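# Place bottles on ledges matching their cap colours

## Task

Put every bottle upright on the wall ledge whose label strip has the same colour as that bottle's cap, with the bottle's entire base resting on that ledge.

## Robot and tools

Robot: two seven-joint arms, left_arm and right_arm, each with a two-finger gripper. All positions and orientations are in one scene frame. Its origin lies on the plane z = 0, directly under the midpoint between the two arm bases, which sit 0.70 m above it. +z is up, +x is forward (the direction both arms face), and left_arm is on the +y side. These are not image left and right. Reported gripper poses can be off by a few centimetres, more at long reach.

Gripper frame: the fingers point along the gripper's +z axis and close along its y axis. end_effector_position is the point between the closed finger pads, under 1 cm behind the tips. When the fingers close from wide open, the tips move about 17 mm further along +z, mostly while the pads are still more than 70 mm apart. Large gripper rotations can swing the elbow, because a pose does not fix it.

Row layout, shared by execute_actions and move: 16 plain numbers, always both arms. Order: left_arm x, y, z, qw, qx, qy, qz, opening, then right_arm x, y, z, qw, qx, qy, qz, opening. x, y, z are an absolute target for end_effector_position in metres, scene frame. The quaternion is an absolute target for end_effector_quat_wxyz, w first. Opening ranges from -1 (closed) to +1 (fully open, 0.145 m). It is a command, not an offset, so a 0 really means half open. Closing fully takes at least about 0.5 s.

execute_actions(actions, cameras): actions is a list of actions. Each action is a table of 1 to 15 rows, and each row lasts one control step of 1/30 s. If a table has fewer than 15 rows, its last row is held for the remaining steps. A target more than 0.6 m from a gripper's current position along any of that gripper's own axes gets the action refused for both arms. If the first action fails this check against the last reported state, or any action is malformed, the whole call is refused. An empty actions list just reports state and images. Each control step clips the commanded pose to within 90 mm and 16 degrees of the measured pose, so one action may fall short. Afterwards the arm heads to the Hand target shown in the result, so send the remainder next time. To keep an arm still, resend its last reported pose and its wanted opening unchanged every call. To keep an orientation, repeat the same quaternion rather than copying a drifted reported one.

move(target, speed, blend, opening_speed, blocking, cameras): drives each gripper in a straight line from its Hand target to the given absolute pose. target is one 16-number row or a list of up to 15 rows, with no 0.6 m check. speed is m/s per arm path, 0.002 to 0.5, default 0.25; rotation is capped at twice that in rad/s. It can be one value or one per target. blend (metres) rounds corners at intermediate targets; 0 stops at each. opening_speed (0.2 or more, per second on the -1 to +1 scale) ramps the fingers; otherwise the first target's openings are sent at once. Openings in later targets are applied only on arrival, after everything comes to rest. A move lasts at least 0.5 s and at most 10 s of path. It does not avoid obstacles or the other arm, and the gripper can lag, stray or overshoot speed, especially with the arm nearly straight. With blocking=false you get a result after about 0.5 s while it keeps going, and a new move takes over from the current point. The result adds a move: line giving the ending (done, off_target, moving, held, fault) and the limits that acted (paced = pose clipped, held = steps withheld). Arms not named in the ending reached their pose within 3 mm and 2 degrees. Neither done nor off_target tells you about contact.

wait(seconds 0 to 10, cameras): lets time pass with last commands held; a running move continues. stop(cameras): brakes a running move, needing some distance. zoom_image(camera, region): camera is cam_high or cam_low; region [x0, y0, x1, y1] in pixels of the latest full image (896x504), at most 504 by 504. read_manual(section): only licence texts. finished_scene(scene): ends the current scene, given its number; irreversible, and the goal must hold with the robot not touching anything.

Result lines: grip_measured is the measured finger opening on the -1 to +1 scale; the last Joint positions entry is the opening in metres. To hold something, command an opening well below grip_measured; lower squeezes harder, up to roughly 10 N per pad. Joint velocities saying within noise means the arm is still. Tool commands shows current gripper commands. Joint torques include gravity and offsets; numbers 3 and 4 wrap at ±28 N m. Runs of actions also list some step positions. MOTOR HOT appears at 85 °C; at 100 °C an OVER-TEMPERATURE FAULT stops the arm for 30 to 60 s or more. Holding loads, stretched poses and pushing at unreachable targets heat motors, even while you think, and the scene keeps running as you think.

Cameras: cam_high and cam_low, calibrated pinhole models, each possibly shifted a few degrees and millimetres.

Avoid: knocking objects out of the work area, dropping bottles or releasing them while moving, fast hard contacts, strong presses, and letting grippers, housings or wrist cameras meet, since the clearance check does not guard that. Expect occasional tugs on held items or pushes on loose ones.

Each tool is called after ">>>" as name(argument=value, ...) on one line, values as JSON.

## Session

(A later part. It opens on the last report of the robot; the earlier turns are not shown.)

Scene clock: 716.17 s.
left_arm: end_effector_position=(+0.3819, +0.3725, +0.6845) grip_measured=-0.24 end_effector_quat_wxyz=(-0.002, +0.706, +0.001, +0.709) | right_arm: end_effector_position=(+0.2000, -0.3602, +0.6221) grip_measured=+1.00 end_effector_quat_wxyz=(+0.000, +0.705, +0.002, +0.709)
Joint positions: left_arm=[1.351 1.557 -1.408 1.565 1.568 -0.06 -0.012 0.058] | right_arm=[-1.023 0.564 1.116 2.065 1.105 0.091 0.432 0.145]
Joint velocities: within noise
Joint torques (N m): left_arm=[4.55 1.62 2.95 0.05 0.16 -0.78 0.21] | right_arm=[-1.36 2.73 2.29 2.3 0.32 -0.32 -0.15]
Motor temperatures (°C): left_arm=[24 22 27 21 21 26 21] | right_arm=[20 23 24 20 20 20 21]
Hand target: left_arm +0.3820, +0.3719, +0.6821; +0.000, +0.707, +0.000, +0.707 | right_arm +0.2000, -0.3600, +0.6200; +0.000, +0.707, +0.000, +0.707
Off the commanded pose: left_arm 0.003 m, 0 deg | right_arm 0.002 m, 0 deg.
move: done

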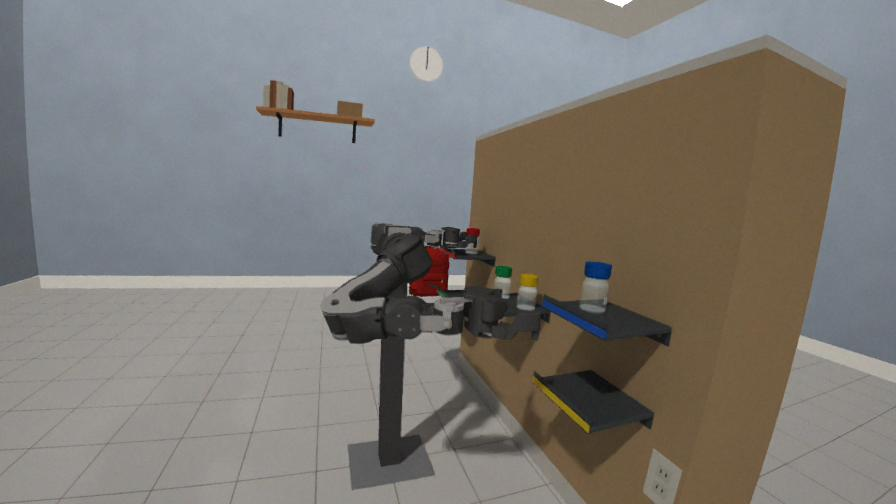

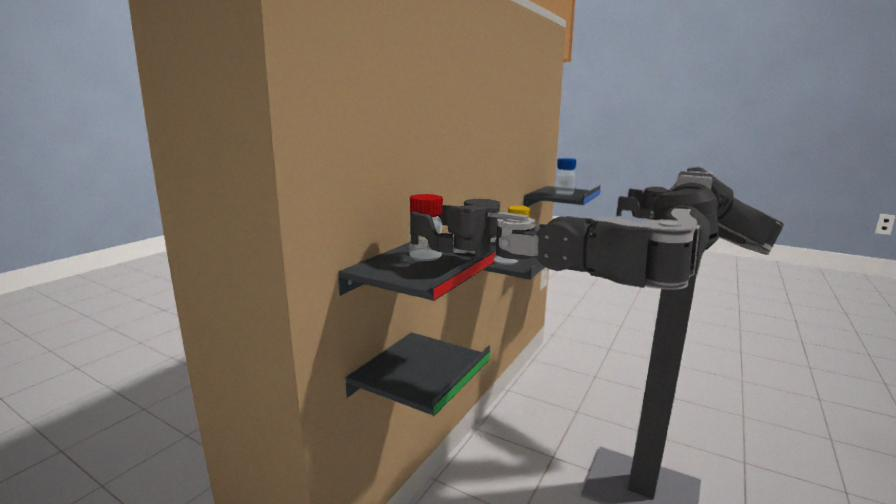

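>>> move(target=[0.382,0.372,0.684,0,0.7071,0,0.7071,0.7,0.2,-0.36,0.62,0,0.7071,0,0.7071,1], opening_speed=0.5, speed=0.03, cameras=[])

>>> move(target=[[0.30,0.372,0.687,0,0.7071,0,0.7071,0.7,0.2,-0.36,0.62,0,0.7071,0,0.7071,1],[0.215,0.36,0.687,0,0.7071,0,0.7071,0.7,0.2,-0.36,0.62,0,0.7071,0,0.7071,1]], speed=0.1)

>>> zoom_image(camera="cam_low", region=[330, 160, 560, 320])

Scene clock: 729.23 s.
left_arm: end_effector_position=(+0.3819, +0.3727, +0.6842) grip_measured=+0.70 end_effector_quat_wxyz=(-0.002, +0.706, +0.001, +0.708) | right_arm: end_effector_position=(+0.2000, -0.3602, +0.6221) grip_measured=+1.00 end_effector_quat_wxyz=(+0.000, +0.705, +0.002, +0.709)
Joint positions: left_arm=[1.351 1.557 -1.408 1.565 1.568 -0.059 -0.012 0.125] | right_arm=[-1.023 0.564 1.116 2.065 1.105 0.091 0.432 0.145]
Joint velocities: within noise
Joint torques (N m): left_arm=[5.6 1.73 3.71 0.18 0.15 -0.54 0.21] | right_arm=[-1.33 2.78 2.28 2.29 0.32 -0.3 -0.16]
Motor temperatures (°C): left_arm=[24 22 27 21 21 26 21] | right_arm=[20 23 24 20 20 20 21]
Hand target: left_arm +0.3820, +0.3720, +0.6841; +0.000, +0.707, +0.000, +0.707 | right_arm +0.2000, -0.3600, +0.6200; +0.000, +0.707, +0.000, +0.707
Off the commanded pose: left_arm 0.001 m, 0 deg | right_arm 0.002 m, 0 deg.
move: done
No camera images: "cameras" was empty.

Scene clock: 732.17 s.
left_arm: end_effector_position=(+0.2641, +0.3606, +0.6850) grip_measured=+0.70 end_effector_quat_wxyz=(-0.002, +0.599, -0.043, +0.799) | right_arm: end_effector_position=(+0.2000, -0.3602, +0.6221) grip_measured=+1.00 end_effector_quat_wxyz=(+0.000, +0.705, +0.002, +0.709)
Joint positions: left_arm=[1.068 2.011 -1.562 1.922 1.585 -0.783 0.138 0.125] | right_arm=[-1.023 0.564 1.116 2.065 1.105 0.091 0.432 0.145]
Joint velocities: within noise
Joint torques (N m): left_arm=[1.86 3.68 2.1 -0.05 0.24 -0.64 0.17] | right_arm=[-1.36 2.78 2.3 2.39 0.32 -0.3 -0.15]
Motor temperatures (°C): left_arm=[24 22 27 21 21 26 21] | right_arm=[20 23 24 20 20 20 21]
Hand target: left_arm +0.2638, +0.3604, +0.6842; +0.000, +0.600, -0.044, +0.799 | right_arm +0.2000, -0.3600, +0.6200; +0.000, +0.707, +0.000, +0.707
Off the commanded pose: left_arm 0.049 m, 17 deg; orientation clipped | right_arm 0.002 m, 0 deg.
joint sent to its limit (left arm) — joint 2 (shoulder roll), upper limit; joint 3 (upper arm roll), lower limit; joint 5 (forearm roll), upper limit. The joint targets are off in position and orientation.
move: off_target (left_arm); limits=paced

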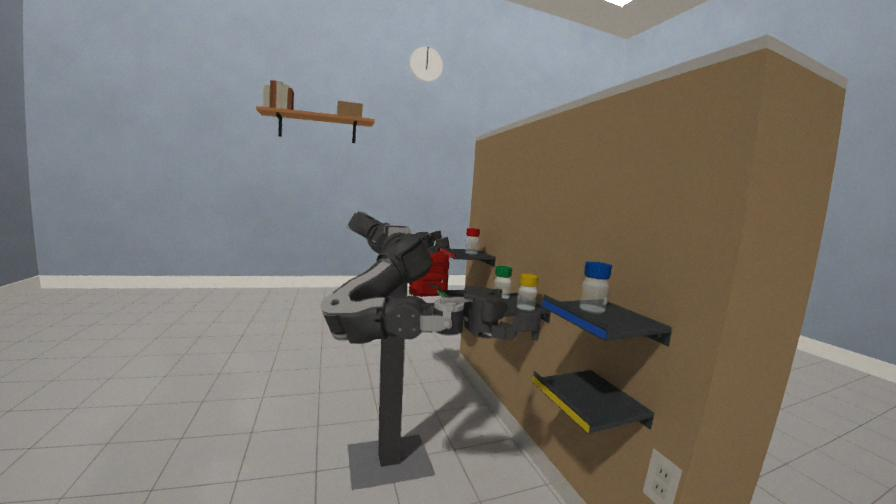

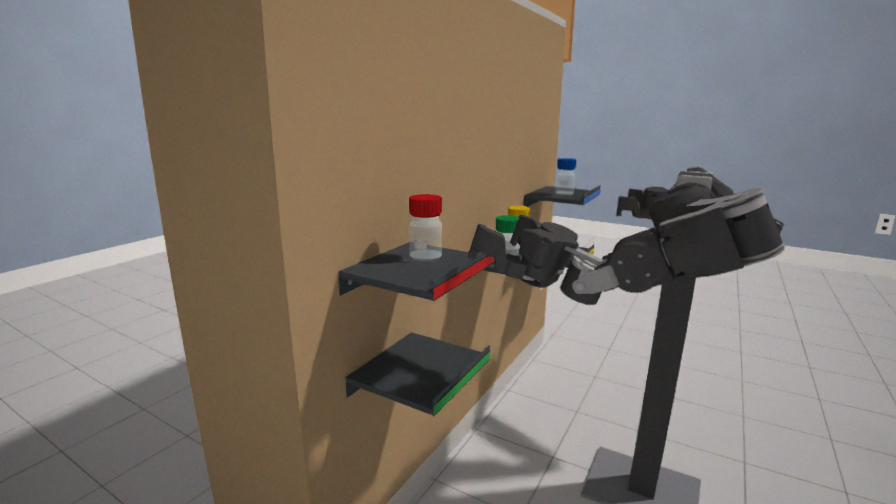

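Scaled by 2.191 from the camera's 896x504 image, which has a finer 1280x720 frame.

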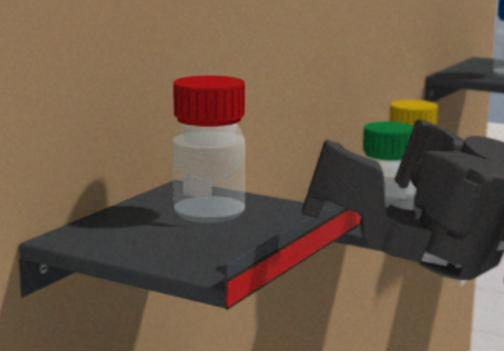

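>>> move(target=[[0.225,0.29,0.695,0,0.7071,0,0.7071,0.7,0.2,-0.36,0.62,0,0.7071,0,0.7071,1],[0.18,0.36,0.55,0,0.809,0,0.588,0.7,0.2,-0.36,0.62,0,0.7071,0,0.7071,1],[0.12,0.42,0.38,0,1,0,0,0.7,0.2,-0.36,0.62,0,0.7071,0,0.7071,1]], speed=0.2, blend=[0.02,0.04,0])

>>> move(target=[[0.10,0.40,0.2,0,1,0,0,0.7,0.2,-0.36,0.62,0,0.7071,0,0.7071,1],[0.10,0.20,0.14,0,1,0,0,0.7,0.2,-0.36,0.62,0,0.7071,0,0.7071,1]], speed=0.2, blend=[0.03,0])

Scene clock: 751.33 s.
left_arm: end_effector_position=(+0.1193, +0.4217, +0.3808) grip_measured=+0.70 end_effector_quat_wxyz=(-0.004, +1.000, +0.001, +0.000) | right_arm: end_effector_position=(+0.2000, -0.3602, +0.6221) grip_measured=+1.00 end_effector_quat_wxyz=(+0.000, +0.705, +0.002, +0.709)
Joint positions: left_arm=[0.344 1.643 -1.277 1.418 1.431 0.623 0.267 0.125] | right_arm=[-1.023 0.564 1.116 2.065 1.105 0.091 0.432 0.145]
Joint velocities: within noise
Joint torques (N m): left_arm=[2.84 7.37 1.96 -0.75 0.09 0.03 0.28] | right_arm=[-1.23 2.78 2.32 2.37 0.32 -0.29 -0.16]
Motor temperatures (°C): left_arm=[23 23 26 21 21 25 21] | right_arm=[20 23 24 20 20 20 21]
Hand target: left_arm +0.1201, +0.4201, +0.3801; +0.000, +1.000, +0.000, +0.000 | right_arm +0.2000, -0.3600, +0.6200; +0.000, +0.707, +0.000, +0.707
Off the commanded pose: left_arm 0.002 m, 0 deg | right_arm 0.002 m, 0 deg.
move: done; limits=paced

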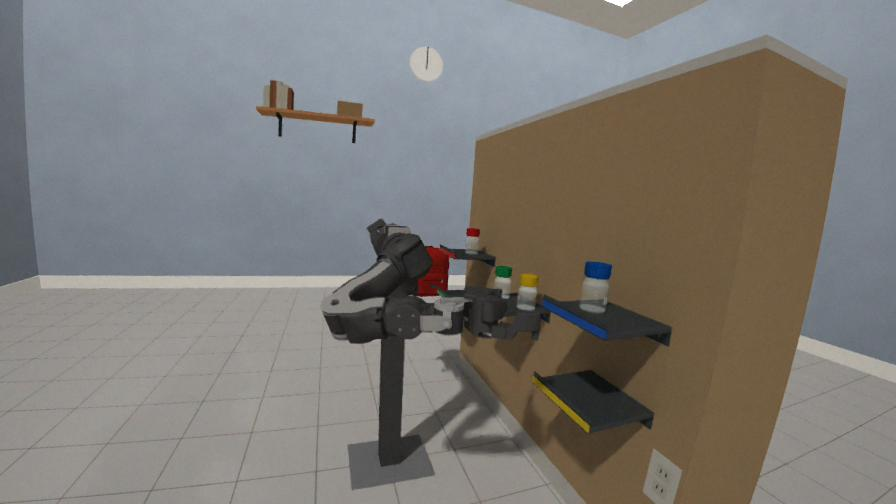

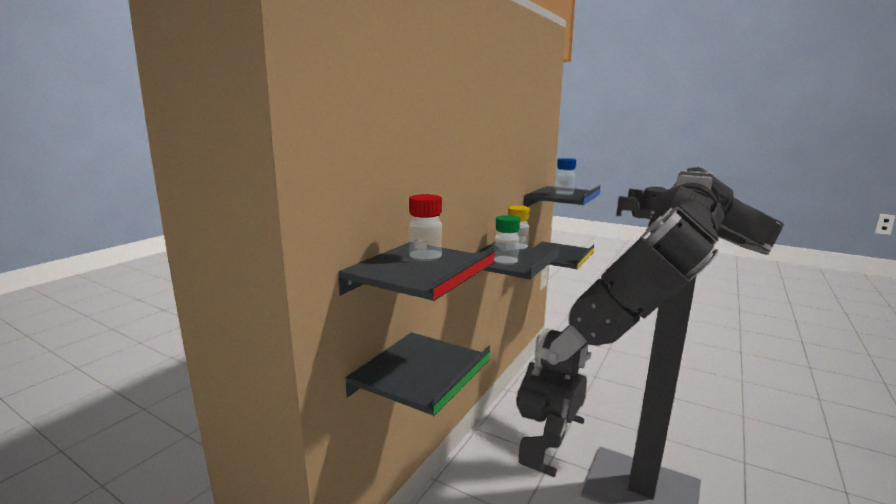

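Scene clock: 753.77 s.
left_arm: end_effector_position=(+0.0997, +0.2006, +0.1402) grip_measured=+0.70 end_effector_quat_wxyz=(+0.001, +1.000, +0.000, -0.001) | right_arm: end_effector_position=(+0.2000, -0.3602, +0.6221) grip_measured=+1.00 end_effector_quat_wxyz=(+0.000, +0.705, +0.002, +0.709)
Joint positions: left_arm=[0.164 0.449 -1.309 0.693 1.406 0.328 -0.235 0.125] | right_arm=[-1.023 0.564 1.116 2.065 1.105 0.091 0.432 0.145]
Joint velocities: within noise
Joint torques (N m): left_arm=[2.94 1.94 0.31 1.57 0.11 -0.18 0.05] | right_arm=[-1.33 2.7 2.3 2.35 0.32 -0.3 -0.15]
Motor temperatures (°C): left_arm=[23 23 26 21 21 25 21] | right_arm=[20 23 24 20 20 20 21]
Hand target: left_arm +0.1001, +0.2001, +0.1400; +0.000, +1.000, +0.000, +0.000 | right_arm +0.2000, -0.3600, +0.6200; +0.000, +0.707, +0.000, +0.707
Off the commanded pose: left_arm 0.001 m, 0 deg | right_arm 0.002 m, 0 deg.
move: done

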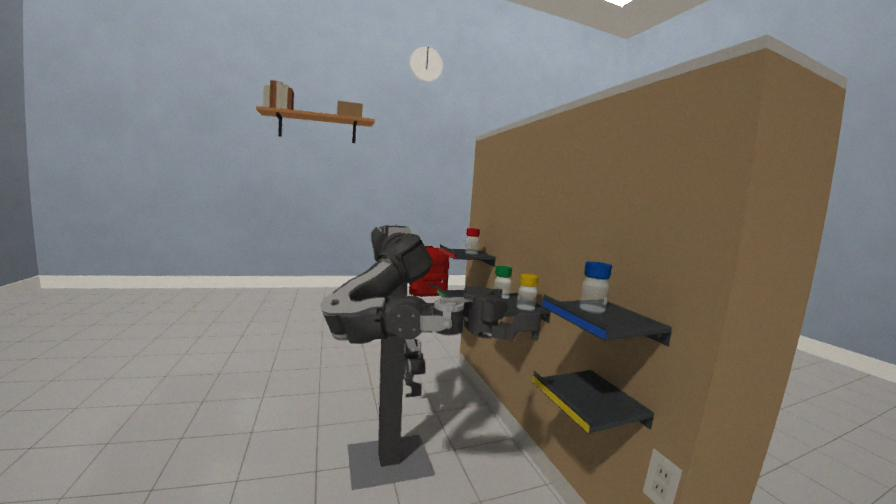

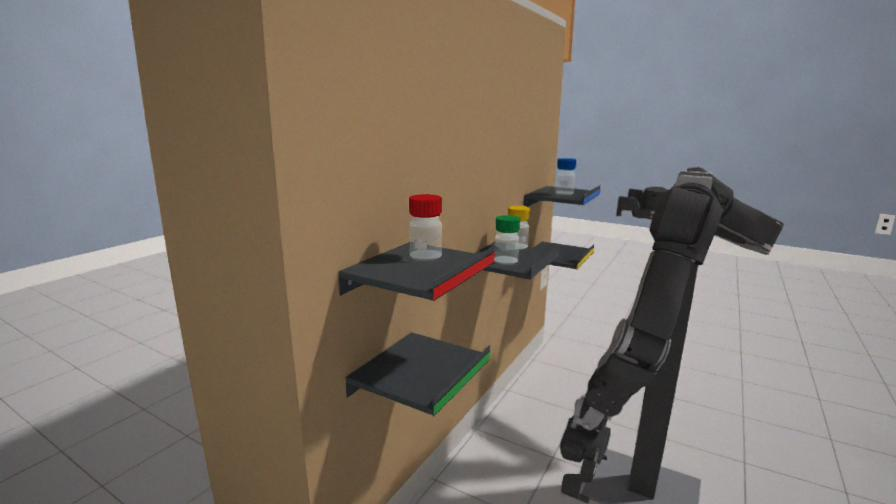

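>>> move(target=[[0.16,0.14,0.25,0,0.924,0,0.383,0.15,0.2,-0.36,0.62,0,0.7071,0,0.7071,1],[0.22,0.05,0.42,0,0.793,0,0.609,0.15,0.2,-0.36,0.62,0,0.7071,0,0.7071,1],[0.25,0.06,0.55,0,0.7071,0,0.7071,0.15,0.2,-0.36,0.62,0,0.7071,0,0.7071,1],[0.255,0.05,0.62,0.03,0.706,-0.03,0.706,0.15,0.2,-0.36,0.62,0,0.7071,0,0.7071,1]], speed=0.15, blend=[0.03,0.03,0.02,0])

>>> zoom_image(camera="cam_high", region=[420, 220, 680, 400])

>>> zoom_image(camera="cam_low", region=[400, 160, 630, 320])

Scene clock: 775.77 s.
left_arm: end_effector_position=(+0.2551, +0.0488, +0.6209) grip_measured=+0.15 end_effector_quat_wxyz=(+0.030, +0.702, -0.028, +0.711) | right_arm: end_effector_position=(+0.2000, -0.3602, +0.6221) grip_measured=+1.00 end_effector_quat_wxyz=(+0.000, +0.705, +0.002, +0.709)
Joint positions: left_arm=[0.313 0.422 -1.1 2.432 0.543 0.545 -1.315 0.087] | right_arm=[-1.023 0.564 1.116 2.065 1.105 0.091 0.432 0.145]
Joint velocities: within noise
Joint torques (N m): left_arm=[3.05 -0.25 1.18 3.79 -0.27 -0.14 -0.03] | right_arm=[-1.31 2.86 2.26 2.3 0.28 -0.31 -0.15]
Motor temperatures (°C): left_arm=[23 22 25 21 21 25 21] | right_arm=[20 23 24 20 20 20 21]
Hand target: left_arm +0.2553, +0.0497, +0.6197; +0.027, +0.704, -0.027, +0.709 | right_arm +0.2000, -0.3600, +0.6200; +0.000, +0.707, +0.000, +0.707
Off the commanded pose: left_arm 0.001 m, 1 deg | right_arm 0.002 m, 0 deg.
joint read past its limit (left arm) — joint 4 (elbow), upper limit, where the elbow is as bent as it goes.
joint sent to its limit (left arm) — joint 4 (elbow), upper limit, where the elbow is as bent as it goes. The joint targets still meet the commanded pose.
move: done

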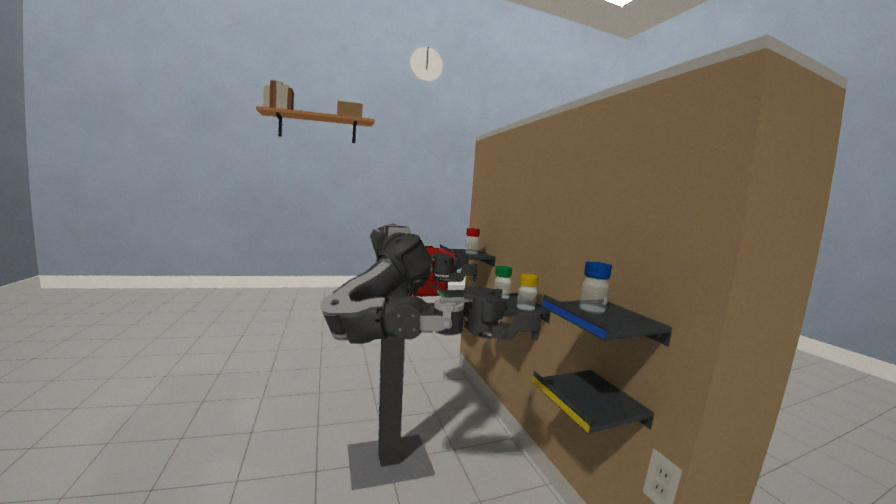

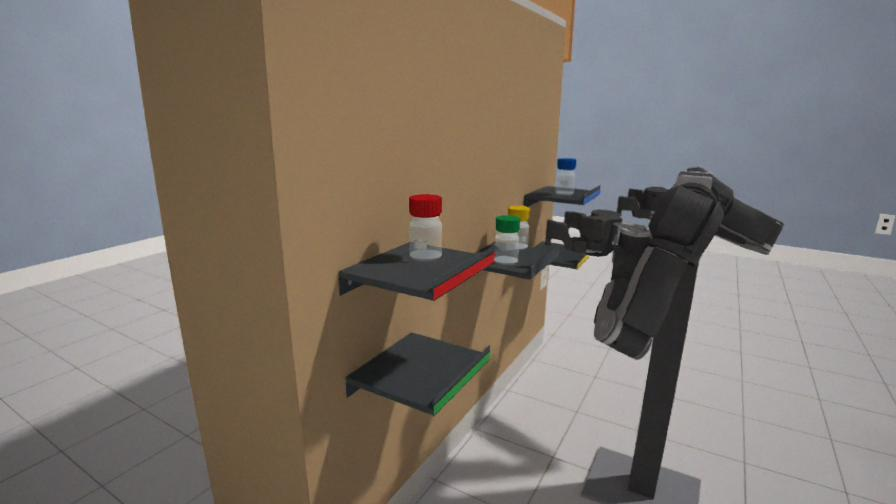

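Scaled by 1.938 from the camera's 896x504 image, which has a finer 1280x720 frame.

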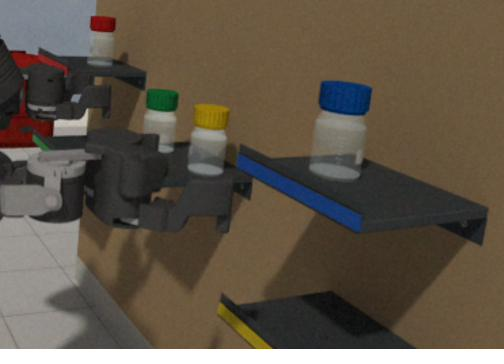

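Scaled by 2.191 from the camera's 896x504 image, which has a finer 1280x720 frame.

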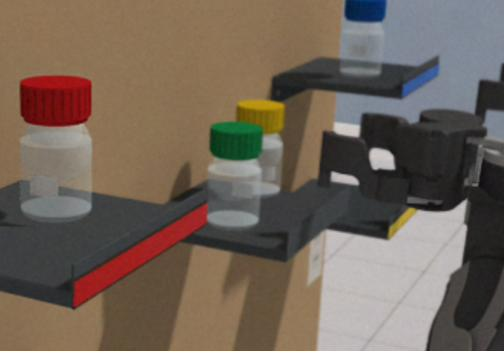

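>>> move(target=[[0.29,0.035,0.605,0.03,0.706,-0.03,0.706,0.15,0.2,-0.36,0.62,0,0.7071,0,0.7071,1],[0.32,0.034,0.599,0,0.7071,0,0.7071,0.15,0.2,-0.36,0.62,0,0.7071,0,0.7071,1]], speed=0.08)

>>> zoom_image(camera="cam_high", region=[420, 220, 600, 350])

>>> zoom_image(camera="cam_low", region=[400, 160, 630, 320])

Scene clock: 787.60 s.
left_arm: end_effector_position=(+0.3193, +0.0338, +0.5996) grip_measured=+0.15 end_effector_quat_wxyz=(+0.000, +0.707, -0.001, +0.708) | right_arm: end_effector_position=(+0.2000, -0.3602, +0.6221) grip_measured=+1.00 end_effector_quat_wxyz=(+0.000, +0.705, +0.002, +0.709)
Joint positions: left_arm=[0.455 0.303 -1.026 2.089 0.603 0.437 -1.238 0.087] | right_arm=[-1.023 0.564 1.116 2.065 1.105 0.091 0.432 0.145]
Joint velocities: within noise
Joint torques (N m): left_arm=[5.68 -1.04 1.55 3.37 -0.32 -0.36 0.13] | right_arm=[-1.33 2.81 2.24 2.3 0.3 -0.31 -0.15]
Motor temperatures (°C): left_arm=[23 22 25 21 22 25 21] | right_arm=[20 23 24 20 20 20 21]
Hand target: left_arm +0.3200, +0.0340, +0.5990; +0.000, +0.707, +0.000, +0.707 | right_arm +0.2000, -0.3600, +0.6200; +0.000, +0.707, +0.000, +0.707
Off the commanded pose: left_arm 0.001 m, 0 deg | right_arm 0.002 m, 0 deg.
move: done

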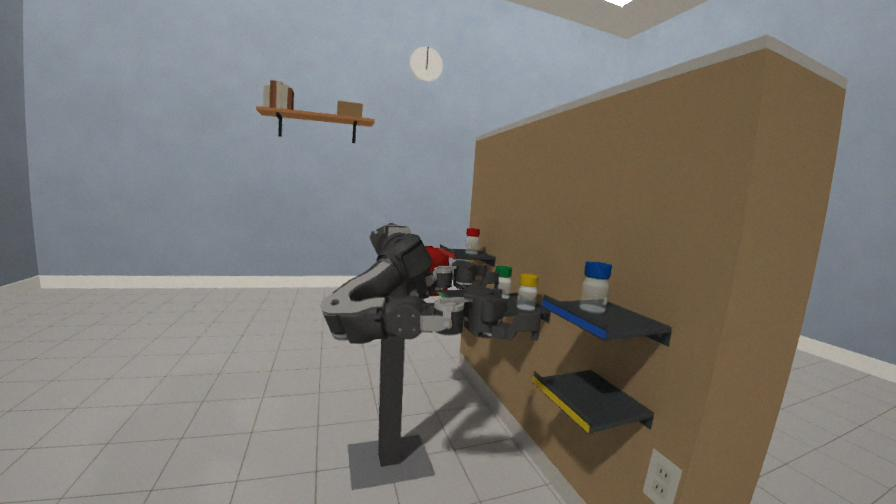

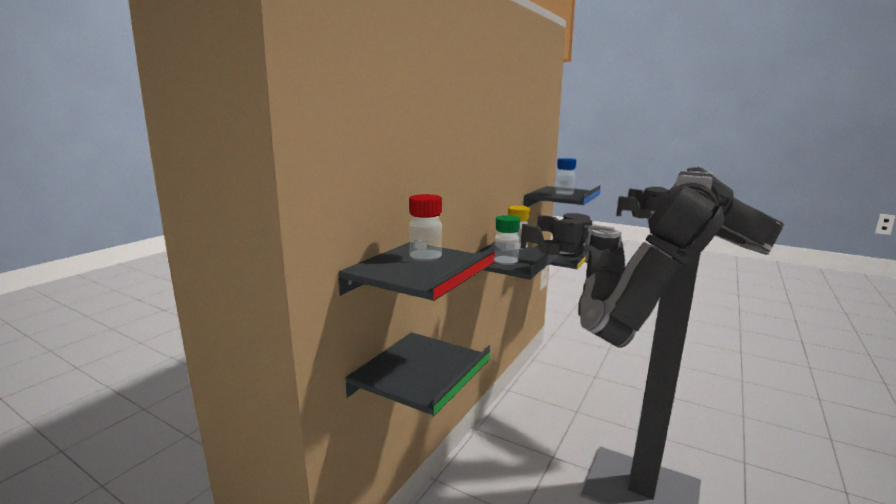

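Scaled by 2.800 from the camera's 896x504 image, which has a finer 1280x720 frame.

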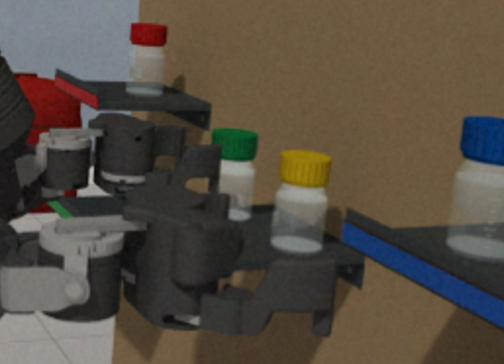

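Scaled by 2.191 from the camera's 896x504 image, which has a finer 1280x720 frame.

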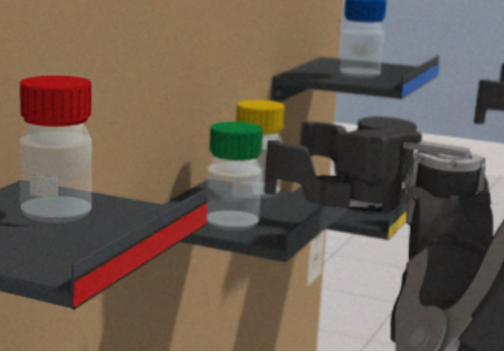

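>>> move(target=[0.383,0.037,0.595,0,0.7071,0,0.7071,0.15,0.2,-0.36,0.62,0,0.7071,0,0.7071,1], speed=0.05)

>>> zoom_image(camera="cam_low", region=[440, 180, 590, 290])

>>> zoom_image(camera="cam_high", region=[450, 240, 570, 320])

Scene clock: 816.80 s.
left_arm: end_effector_position=(+0.3823, +0.0377, +0.5957) grip_measured=+0.15 end_effector_quat_wxyz=(-0.002, +0.706, +0.001, +0.708) | right_arm: end_effector_position=(+0.2000, -0.3602, +0.6221) grip_measured=+1.00 end_effector_quat_wxyz=(+0.000, +0.705, +0.002, +0.709)
Joint positions: left_arm=[0.619 0.292 -0.962 1.819 0.699 0.332 -1.08 0.087] | right_arm=[-1.023 0.564 1.116 2.065 1.105 0.091 0.432 0.145]
Joint velocities: within noise
Joint torques (N m): left_arm=[7.64 -1.07 1.87 3.25 -0.24 -0.43 0.22] | right_arm=[-1.33 2.84 2.17 2.35 0.32 -0.32 -0.14]
Motor temperatures (°C): left_arm=[24 22 25 22 22 25 21] | right_arm=[20 23 24 20 20 20 21]
Hand target: left_arm +0.3829, +0.0370, +0.5950; +0.000, +0.707, +0.000, +0.707 | right_arm +0.2000, -0.3600, +0.6200; +0.000, +0.707, +0.000, +0.707
Off the commanded pose: left_arm 0.001 m, 0 deg | right_arm 0.002 m, 0 deg.
move: done

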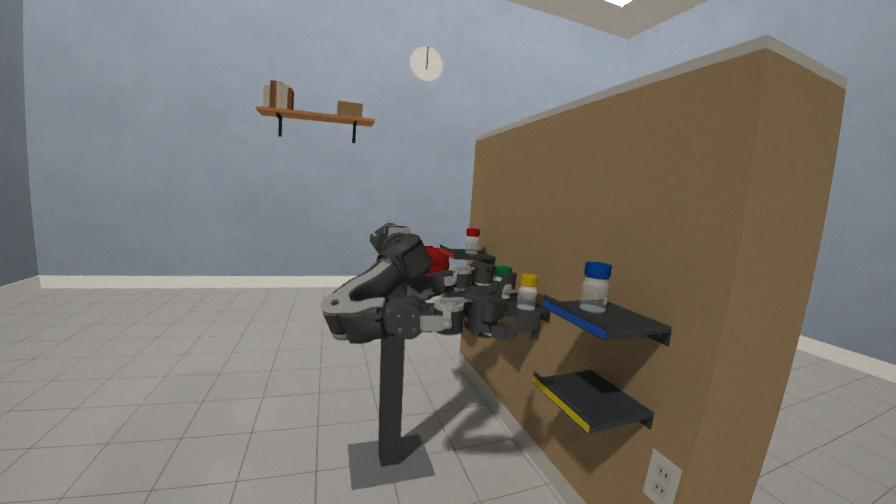

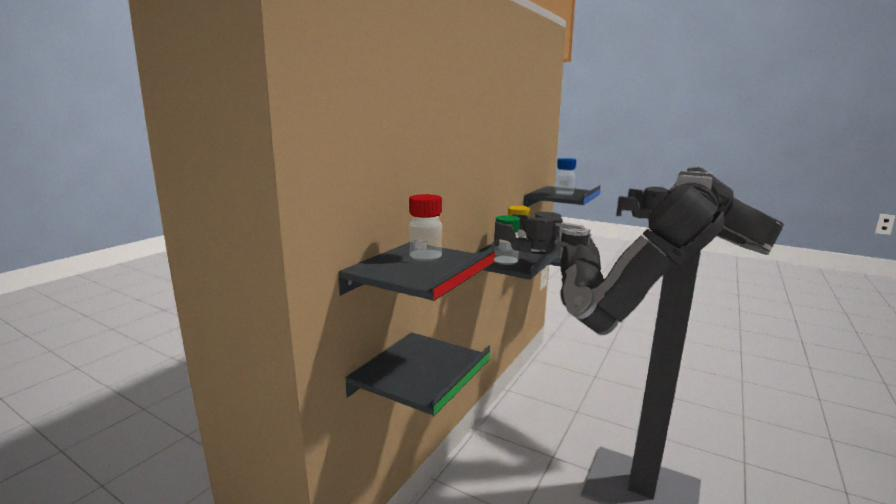

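Scaled by 3.360 from the camera's 896x504 image, which has a finer 1280x720 frame.

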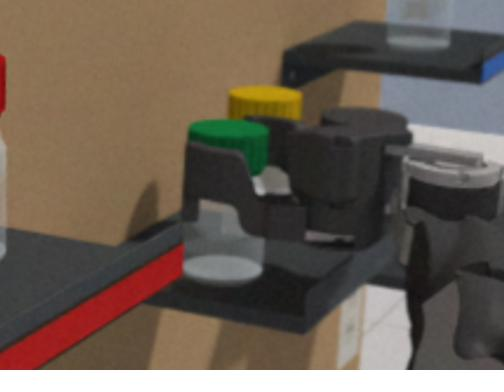

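Scaled by 4.200 from the camera's 896x504 image, which has a finer 1280x720 frame.

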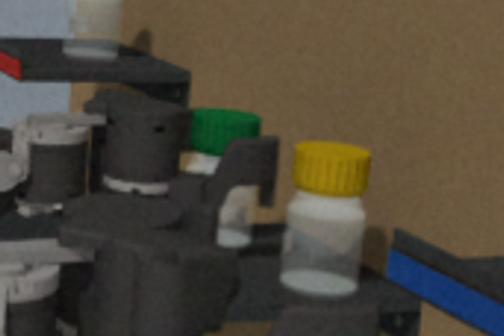

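>>> move(target=[0.383,0.037,0.589,0,0.7071,0,0.7071,0.15,0.2,-0.36,0.62,0,0.7071,0,0.7071,1], speed=0.03, cameras=[])

>>> move(target=[0.383,0.037,0.589,0,0.7071,0,0.7071,-0.8,0.2,-0.36,0.62,0,0.7071,0,0.7071,1], opening_speed=0.4)

>>> move(target=[0.381,0.037,0.634,0,0.7071,0,0.7071,-0.8,0.2,-0.36,0.62,0,0.7071,0,0.7071,1], speed=0.05)

>>> zoom_image(camera="cam_low", region=[440, 160, 590, 290])

Scene clock: 831.77 s.
left_arm: end_effector_position=(+0.3830, +0.0373, +0.5927) grip_measured=+0.15 end_effector_quat_wxyz=(+0.001, +0.705, +0.003, +0.710) | right_arm: end_effector_position=(+0.2000, -0.3602, +0.6221) grip_measured=+1.00 end_effector_quat_wxyz=(+0.000, +0.705, +0.002, +0.709)
Joint positions: left_arm=[0.617 0.295 -0.972 1.806 0.694 0.306 -1.076 0.087] | right_arm=[-1.023 0.564 1.116 2.065 1.105 0.091 0.432 0.145]
Joint velocities: within noise
Joint torques (N m): left_arm=[6.47 -0.3 1.11 3 -0.34 -0.44 0.21] | right_arm=[-1.28 2.7 2.4 2.32 0.32 -0.32 -0.16]
Motor temperatures (°C): left_arm=[25 22 25 22 22 25 21] | right_arm=[20 23 23 20 20 20 21]
Hand target: left_arm +0.3830, +0.0370, +0.5890; +0.000, +0.707, +0.000, +0.707 | right_arm +0.2000, -0.3600, +0.6200; +0.000, +0.707, +0.000, +0.707
Off the commanded pose: left_arm 0.004 m, 1 deg | right_arm 0.002 m, 0 deg.
move: off_target (left_arm)
No camera images: "cameras" was empty.

Scene clock: 834.37 s.
left_arm: end_effector_position=(+0.3831, +0.0374, +0.5927) grip_measured=-0.30 end_effector_quat_wxyz=(+0.001, +0.704, +0.003, +0.710) | right_arm: end_effector_position=(+0.2000, -0.3602, +0.6221) grip_measured=+1.00 end_effector_quat_wxyz=(+0.000, +0.705, +0.002, +0.709)
Joint positions: left_arm=[0.617 0.296 -0.972 1.806 0.693 0.305 -1.075 0.053] | right_arm=[-1.023 0.564 1.116 2.065 1.105 0.091 0.432 0.145]
Joint velocities: within noise
Joint torques (N m): left_arm=[6.45 -0.51 1.17 3.04 -0.31 -0.42 0.2] | right_arm=[-1.33 2.81 2.29 2.29 0.31 -0.28 -0.15]
Motor temperatures (°C): left_arm=[25 22 25 22 22 25 21] | right_arm=[20 23 23 20 20 20 21]
Hand target: left_arm +0.3830, +0.0370, +0.5890; +0.000, +0.707, +0.000, +0.707 | right_arm +0.2000, -0.3600, +0.6200; +0.000, +0.707, +0.000, +0.707
Off the commanded pose: left_arm 0.004 m, 1 deg | right_arm 0.002 m, 0 deg.
move: off_target (left_arm)

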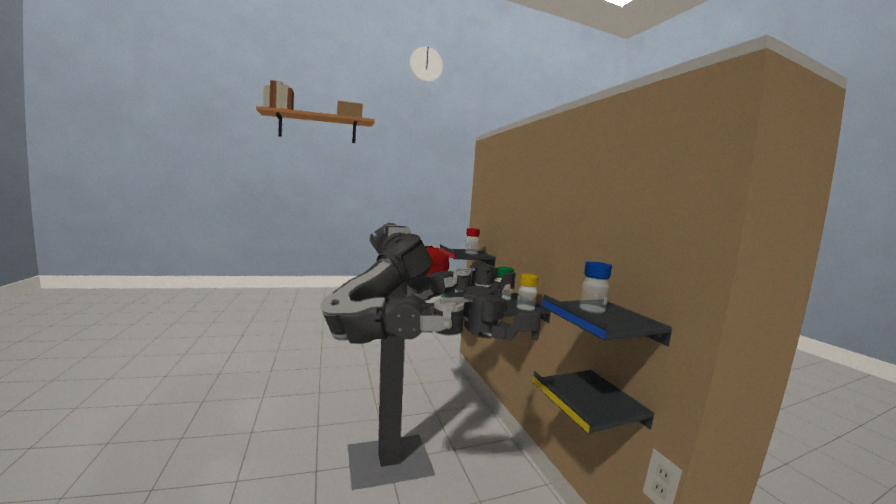

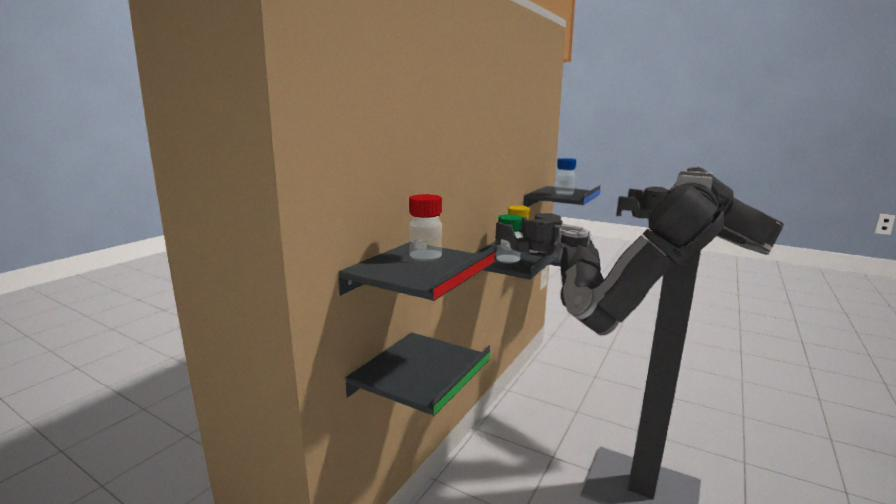

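Scene clock: 835.60 s.
left_arm: end_effector_position=(+0.3813, +0.0361, +0.6315) grip_measured=-0.30 end_effector_quat_wxyz=(+0.001, +0.710, -0.003, +0.704) | right_arm: end_effector_position=(+0.2000, -0.3602, +0.6221) grip_measured=+1.00 end_effector_quat_wxyz=(+0.000, +0.705, +0.002, +0.709)
Joint positions: left_arm=[0.698 0.264 -0.909 1.891 0.793 0.482 -1.13 0.053] | right_arm=[-1.023 0.564 1.116 2.065 1.105 0.091 0.432 0.145]
Joint velocities: within noise
Joint torques (N m): left_arm=[8.14 -1.15 2.25 4.38 -0.44 -0.36 -0.05] | right_arm=[-1.49 2.84 2.29 2.43 0.33 -0.32 -0.14]
Motor temperatures (°C): left_arm=[25 22 25 22 22 25 21] | right_arm=[20 23 23 20 20 20 21]
Hand target: left_arm +0.3810, +0.0370, +0.6340; +0.000, +0.707, +0.000, +0.707 | right_arm +0.2000, -0.3600, +0.6200; +0.000, +0.707, +0.000, +0.707
Off the commanded pose: left_arm 0.003 m, 1 deg | right_arm 0.002 m, 0 deg.
move: done

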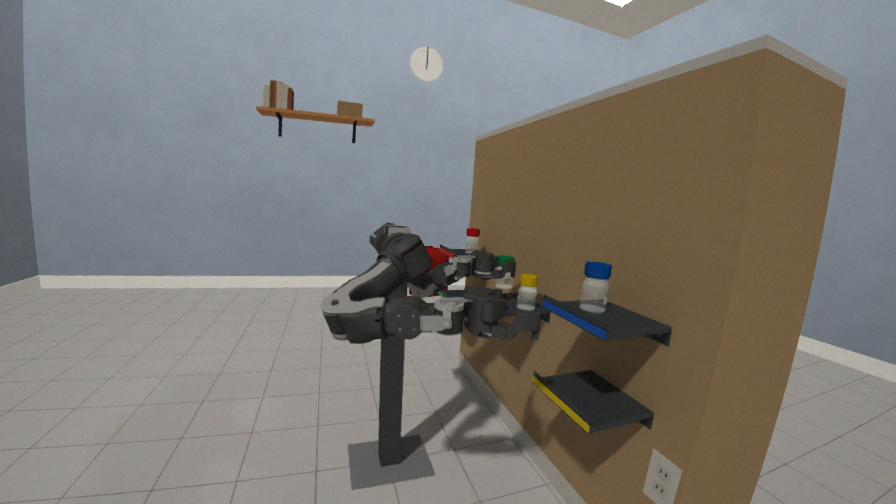

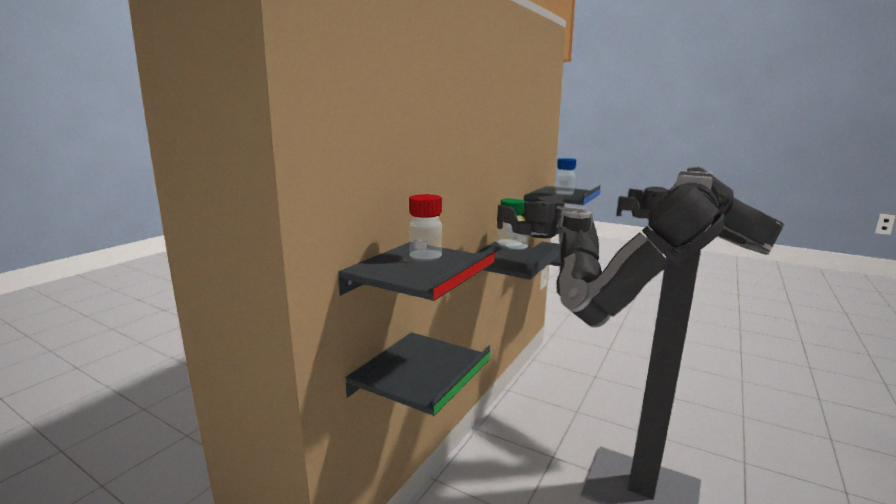

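Scaled by 3.360 from the camera's 896x504 image, which has a finer 1280x720 frame.

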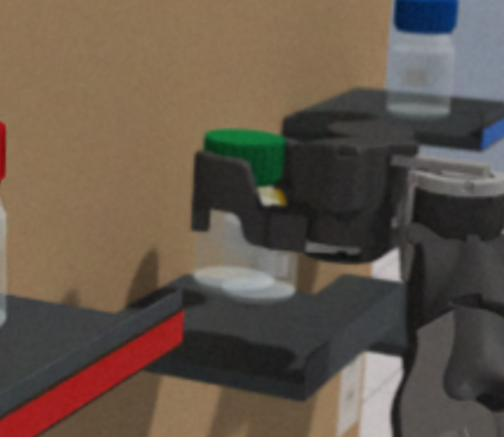

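>>> move(target=[[0.255,0.05,0.636,0,0.7071,0,0.7071,-0.8,0.2,-0.36,0.62,0,0.7071,0,0.7071,1],[0.245,0.16,0.60,0,0.7071,0,0.7071,-0.8,0.2,-0.36,0.62,0,0.7071,0,0.7071,1],[0.235,0.26,0.54,0,0.7071,0,0.7071,-0.8,0.2,-0.36,0.62,0,0.7071,0,0.7071,1]], speed=0.08, blend=[0.01,0.03,0])

>>> zoom_image(camera="cam_low", region=[400, 160, 630, 320])

Scene clock: 862.10 s.
left_arm: end_effector_position=(+0.2353, +0.2597, +0.5396) grip_measured=-0.30 end_effector_quat_wxyz=(-0.031, +0.722, -0.001, +0.691) | right_arm: end_effector_position=(+0.2000, -0.3602, +0.6221) grip_measured=+1.00 end_effector_quat_wxyz=(+0.000, +0.705, +0.002, +0.709)
Joint positions: left_arm=[0.442 1.628 -1.564 2.22 0.73 -0.783 -1.028 0.053] | right_arm=[-1.023 0.564 1.116 2.065 1.105 0.091 0.432 0.145]
Joint velocities: within noise
Joint torques (N m): left_arm=[2.68 5.71 0.76 2.5 -0.26 -0.54 0.19] | right_arm=[-1.44 2.76 2.26 2.36 0.32 -0.29 -0.13]
Motor temperatures (°C): left_arm=[25 22 25 22 22 25 21] | right_arm=[20 23 23 20 20 20 21]
Hand target: left_arm +0.2352, +0.2598, +0.5401; -0.030, +0.721, -0.003, +0.692 | right_arm +0.2000, -0.3600, +0.6200; +0.000, +0.707, +0.000, +0.707
Off the commanded pose: left_arm 0.001 m, 4 deg | right_arm 0.002 m, 0 deg.
joint sent to its limit (left arm) — joint 3 (upper arm roll), lower limit; joint 6 (wrist pitch), lower limit. The joint targets are off in orientation, not in position.
move: off_target (left_arm)

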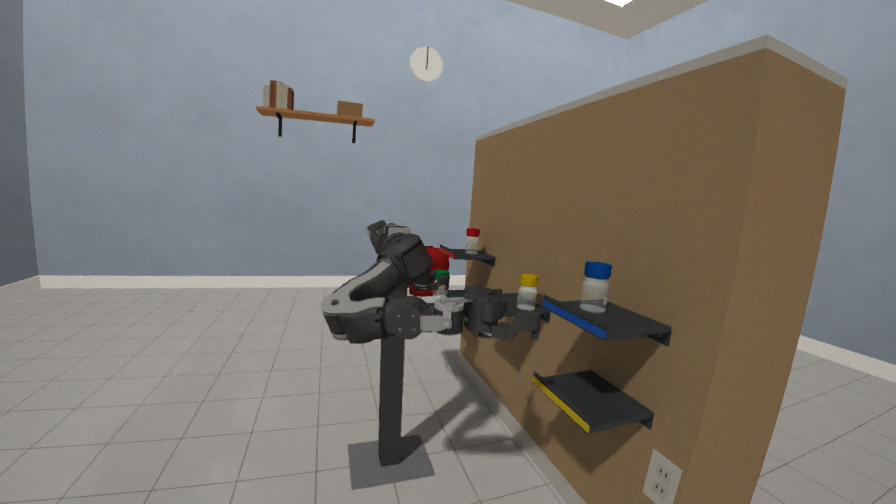

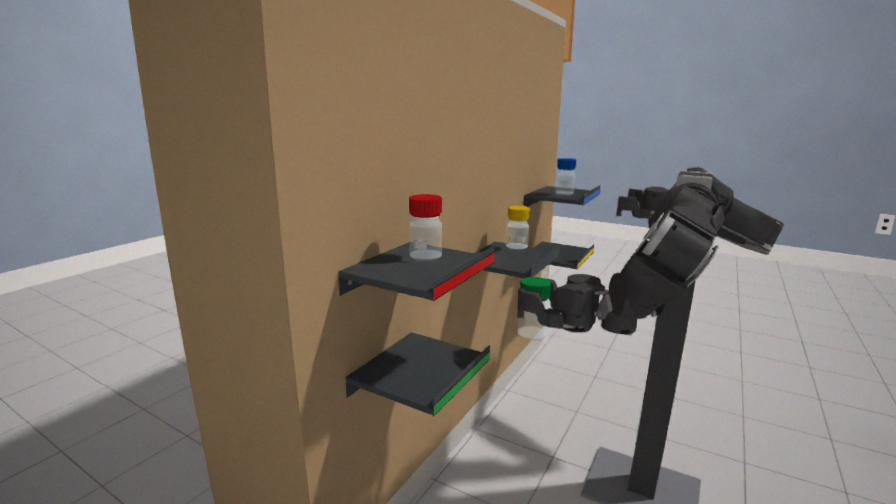

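Scaled by 2.191 from the camera's 896x504 image, which has a finer 1280x720 frame.

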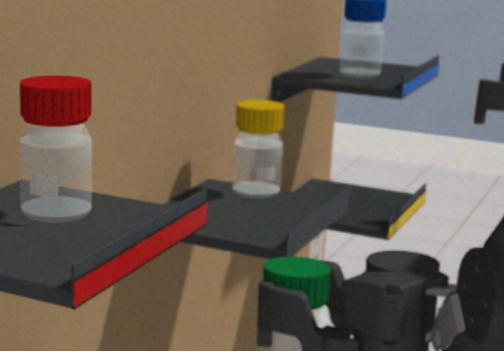

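>>> move(target=[[0.27,0.34,0.537,0,0.7071,0,0.7071,-0.8,0.2,-0.36,0.62,0,0.7071,0,0.7071,1],[0.384,0.36,0.537,0,0.7071,0,0.7071,-0.8,0.2,-0.36,0.62,0,0.7071,0,0.7071,1]], speed=0.07)

>>> zoom_image(camera="cam_low", region=[340, 240, 570, 400])

Scene clock: 871.17 s.
left_arm: end_effector_position=(+0.3830, +0.3609, +0.5344) grip_measured=-0.30 end_effector_quat_wxyz=(-0.002, +0.711, +0.001, +0.704) | right_arm: end_effector_position=(+0.2000, -0.3602, +0.6221) grip_measured=+1.00 end_effector_quat_wxyz=(+0.000, +0.705, +0.002, +0.709)
Joint positions: left_arm=[0.893 1.312 -1.511 1.341 1.533 -0.609 -0.04 0.053] | right_arm=[-1.023 0.564 1.116 2.065 1.105 0.091 0.432 0.145]
Joint velocities: within noise
Joint torques (N m): left_arm=[6.79 4.52 3.43 0.44 0.16 -0.81 0.23] | right_arm=[-1.17 2.73 2.32 2.36 0.32 -0.31 -0.15]
Motor temperatures (°C): left_arm=[24 23 25 22 22 25 21] | right_arm=[20 23 23 20 20 20 21]
Hand target: left_arm +0.3840, +0.3600, +0.5371; +0.000, +0.707, +0.000, +0.707 | right_arm +0.2000, -0.3600, +0.6200; +0.000, +0.707, +0.000, +0.707
Off the commanded pose: left_arm 0.003 m, 1 deg | right_arm 0.002 m, 0 deg.
move: done

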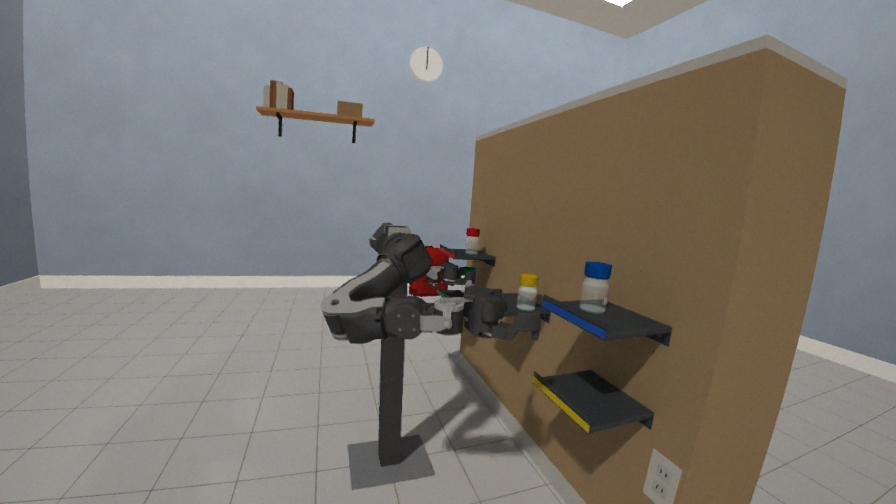

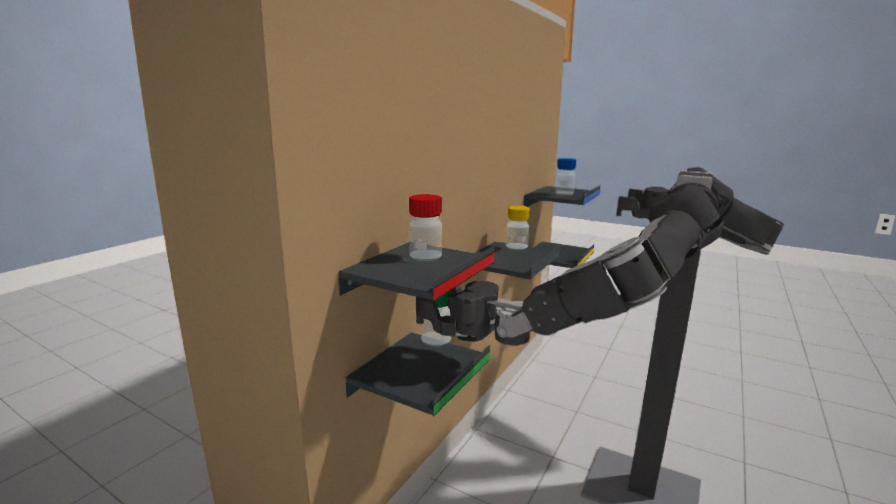

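Scaled by 2.191 from the camera's 896x504 image, which has a finer 1280x720 frame.

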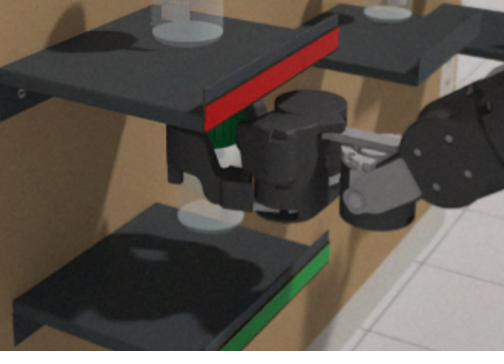

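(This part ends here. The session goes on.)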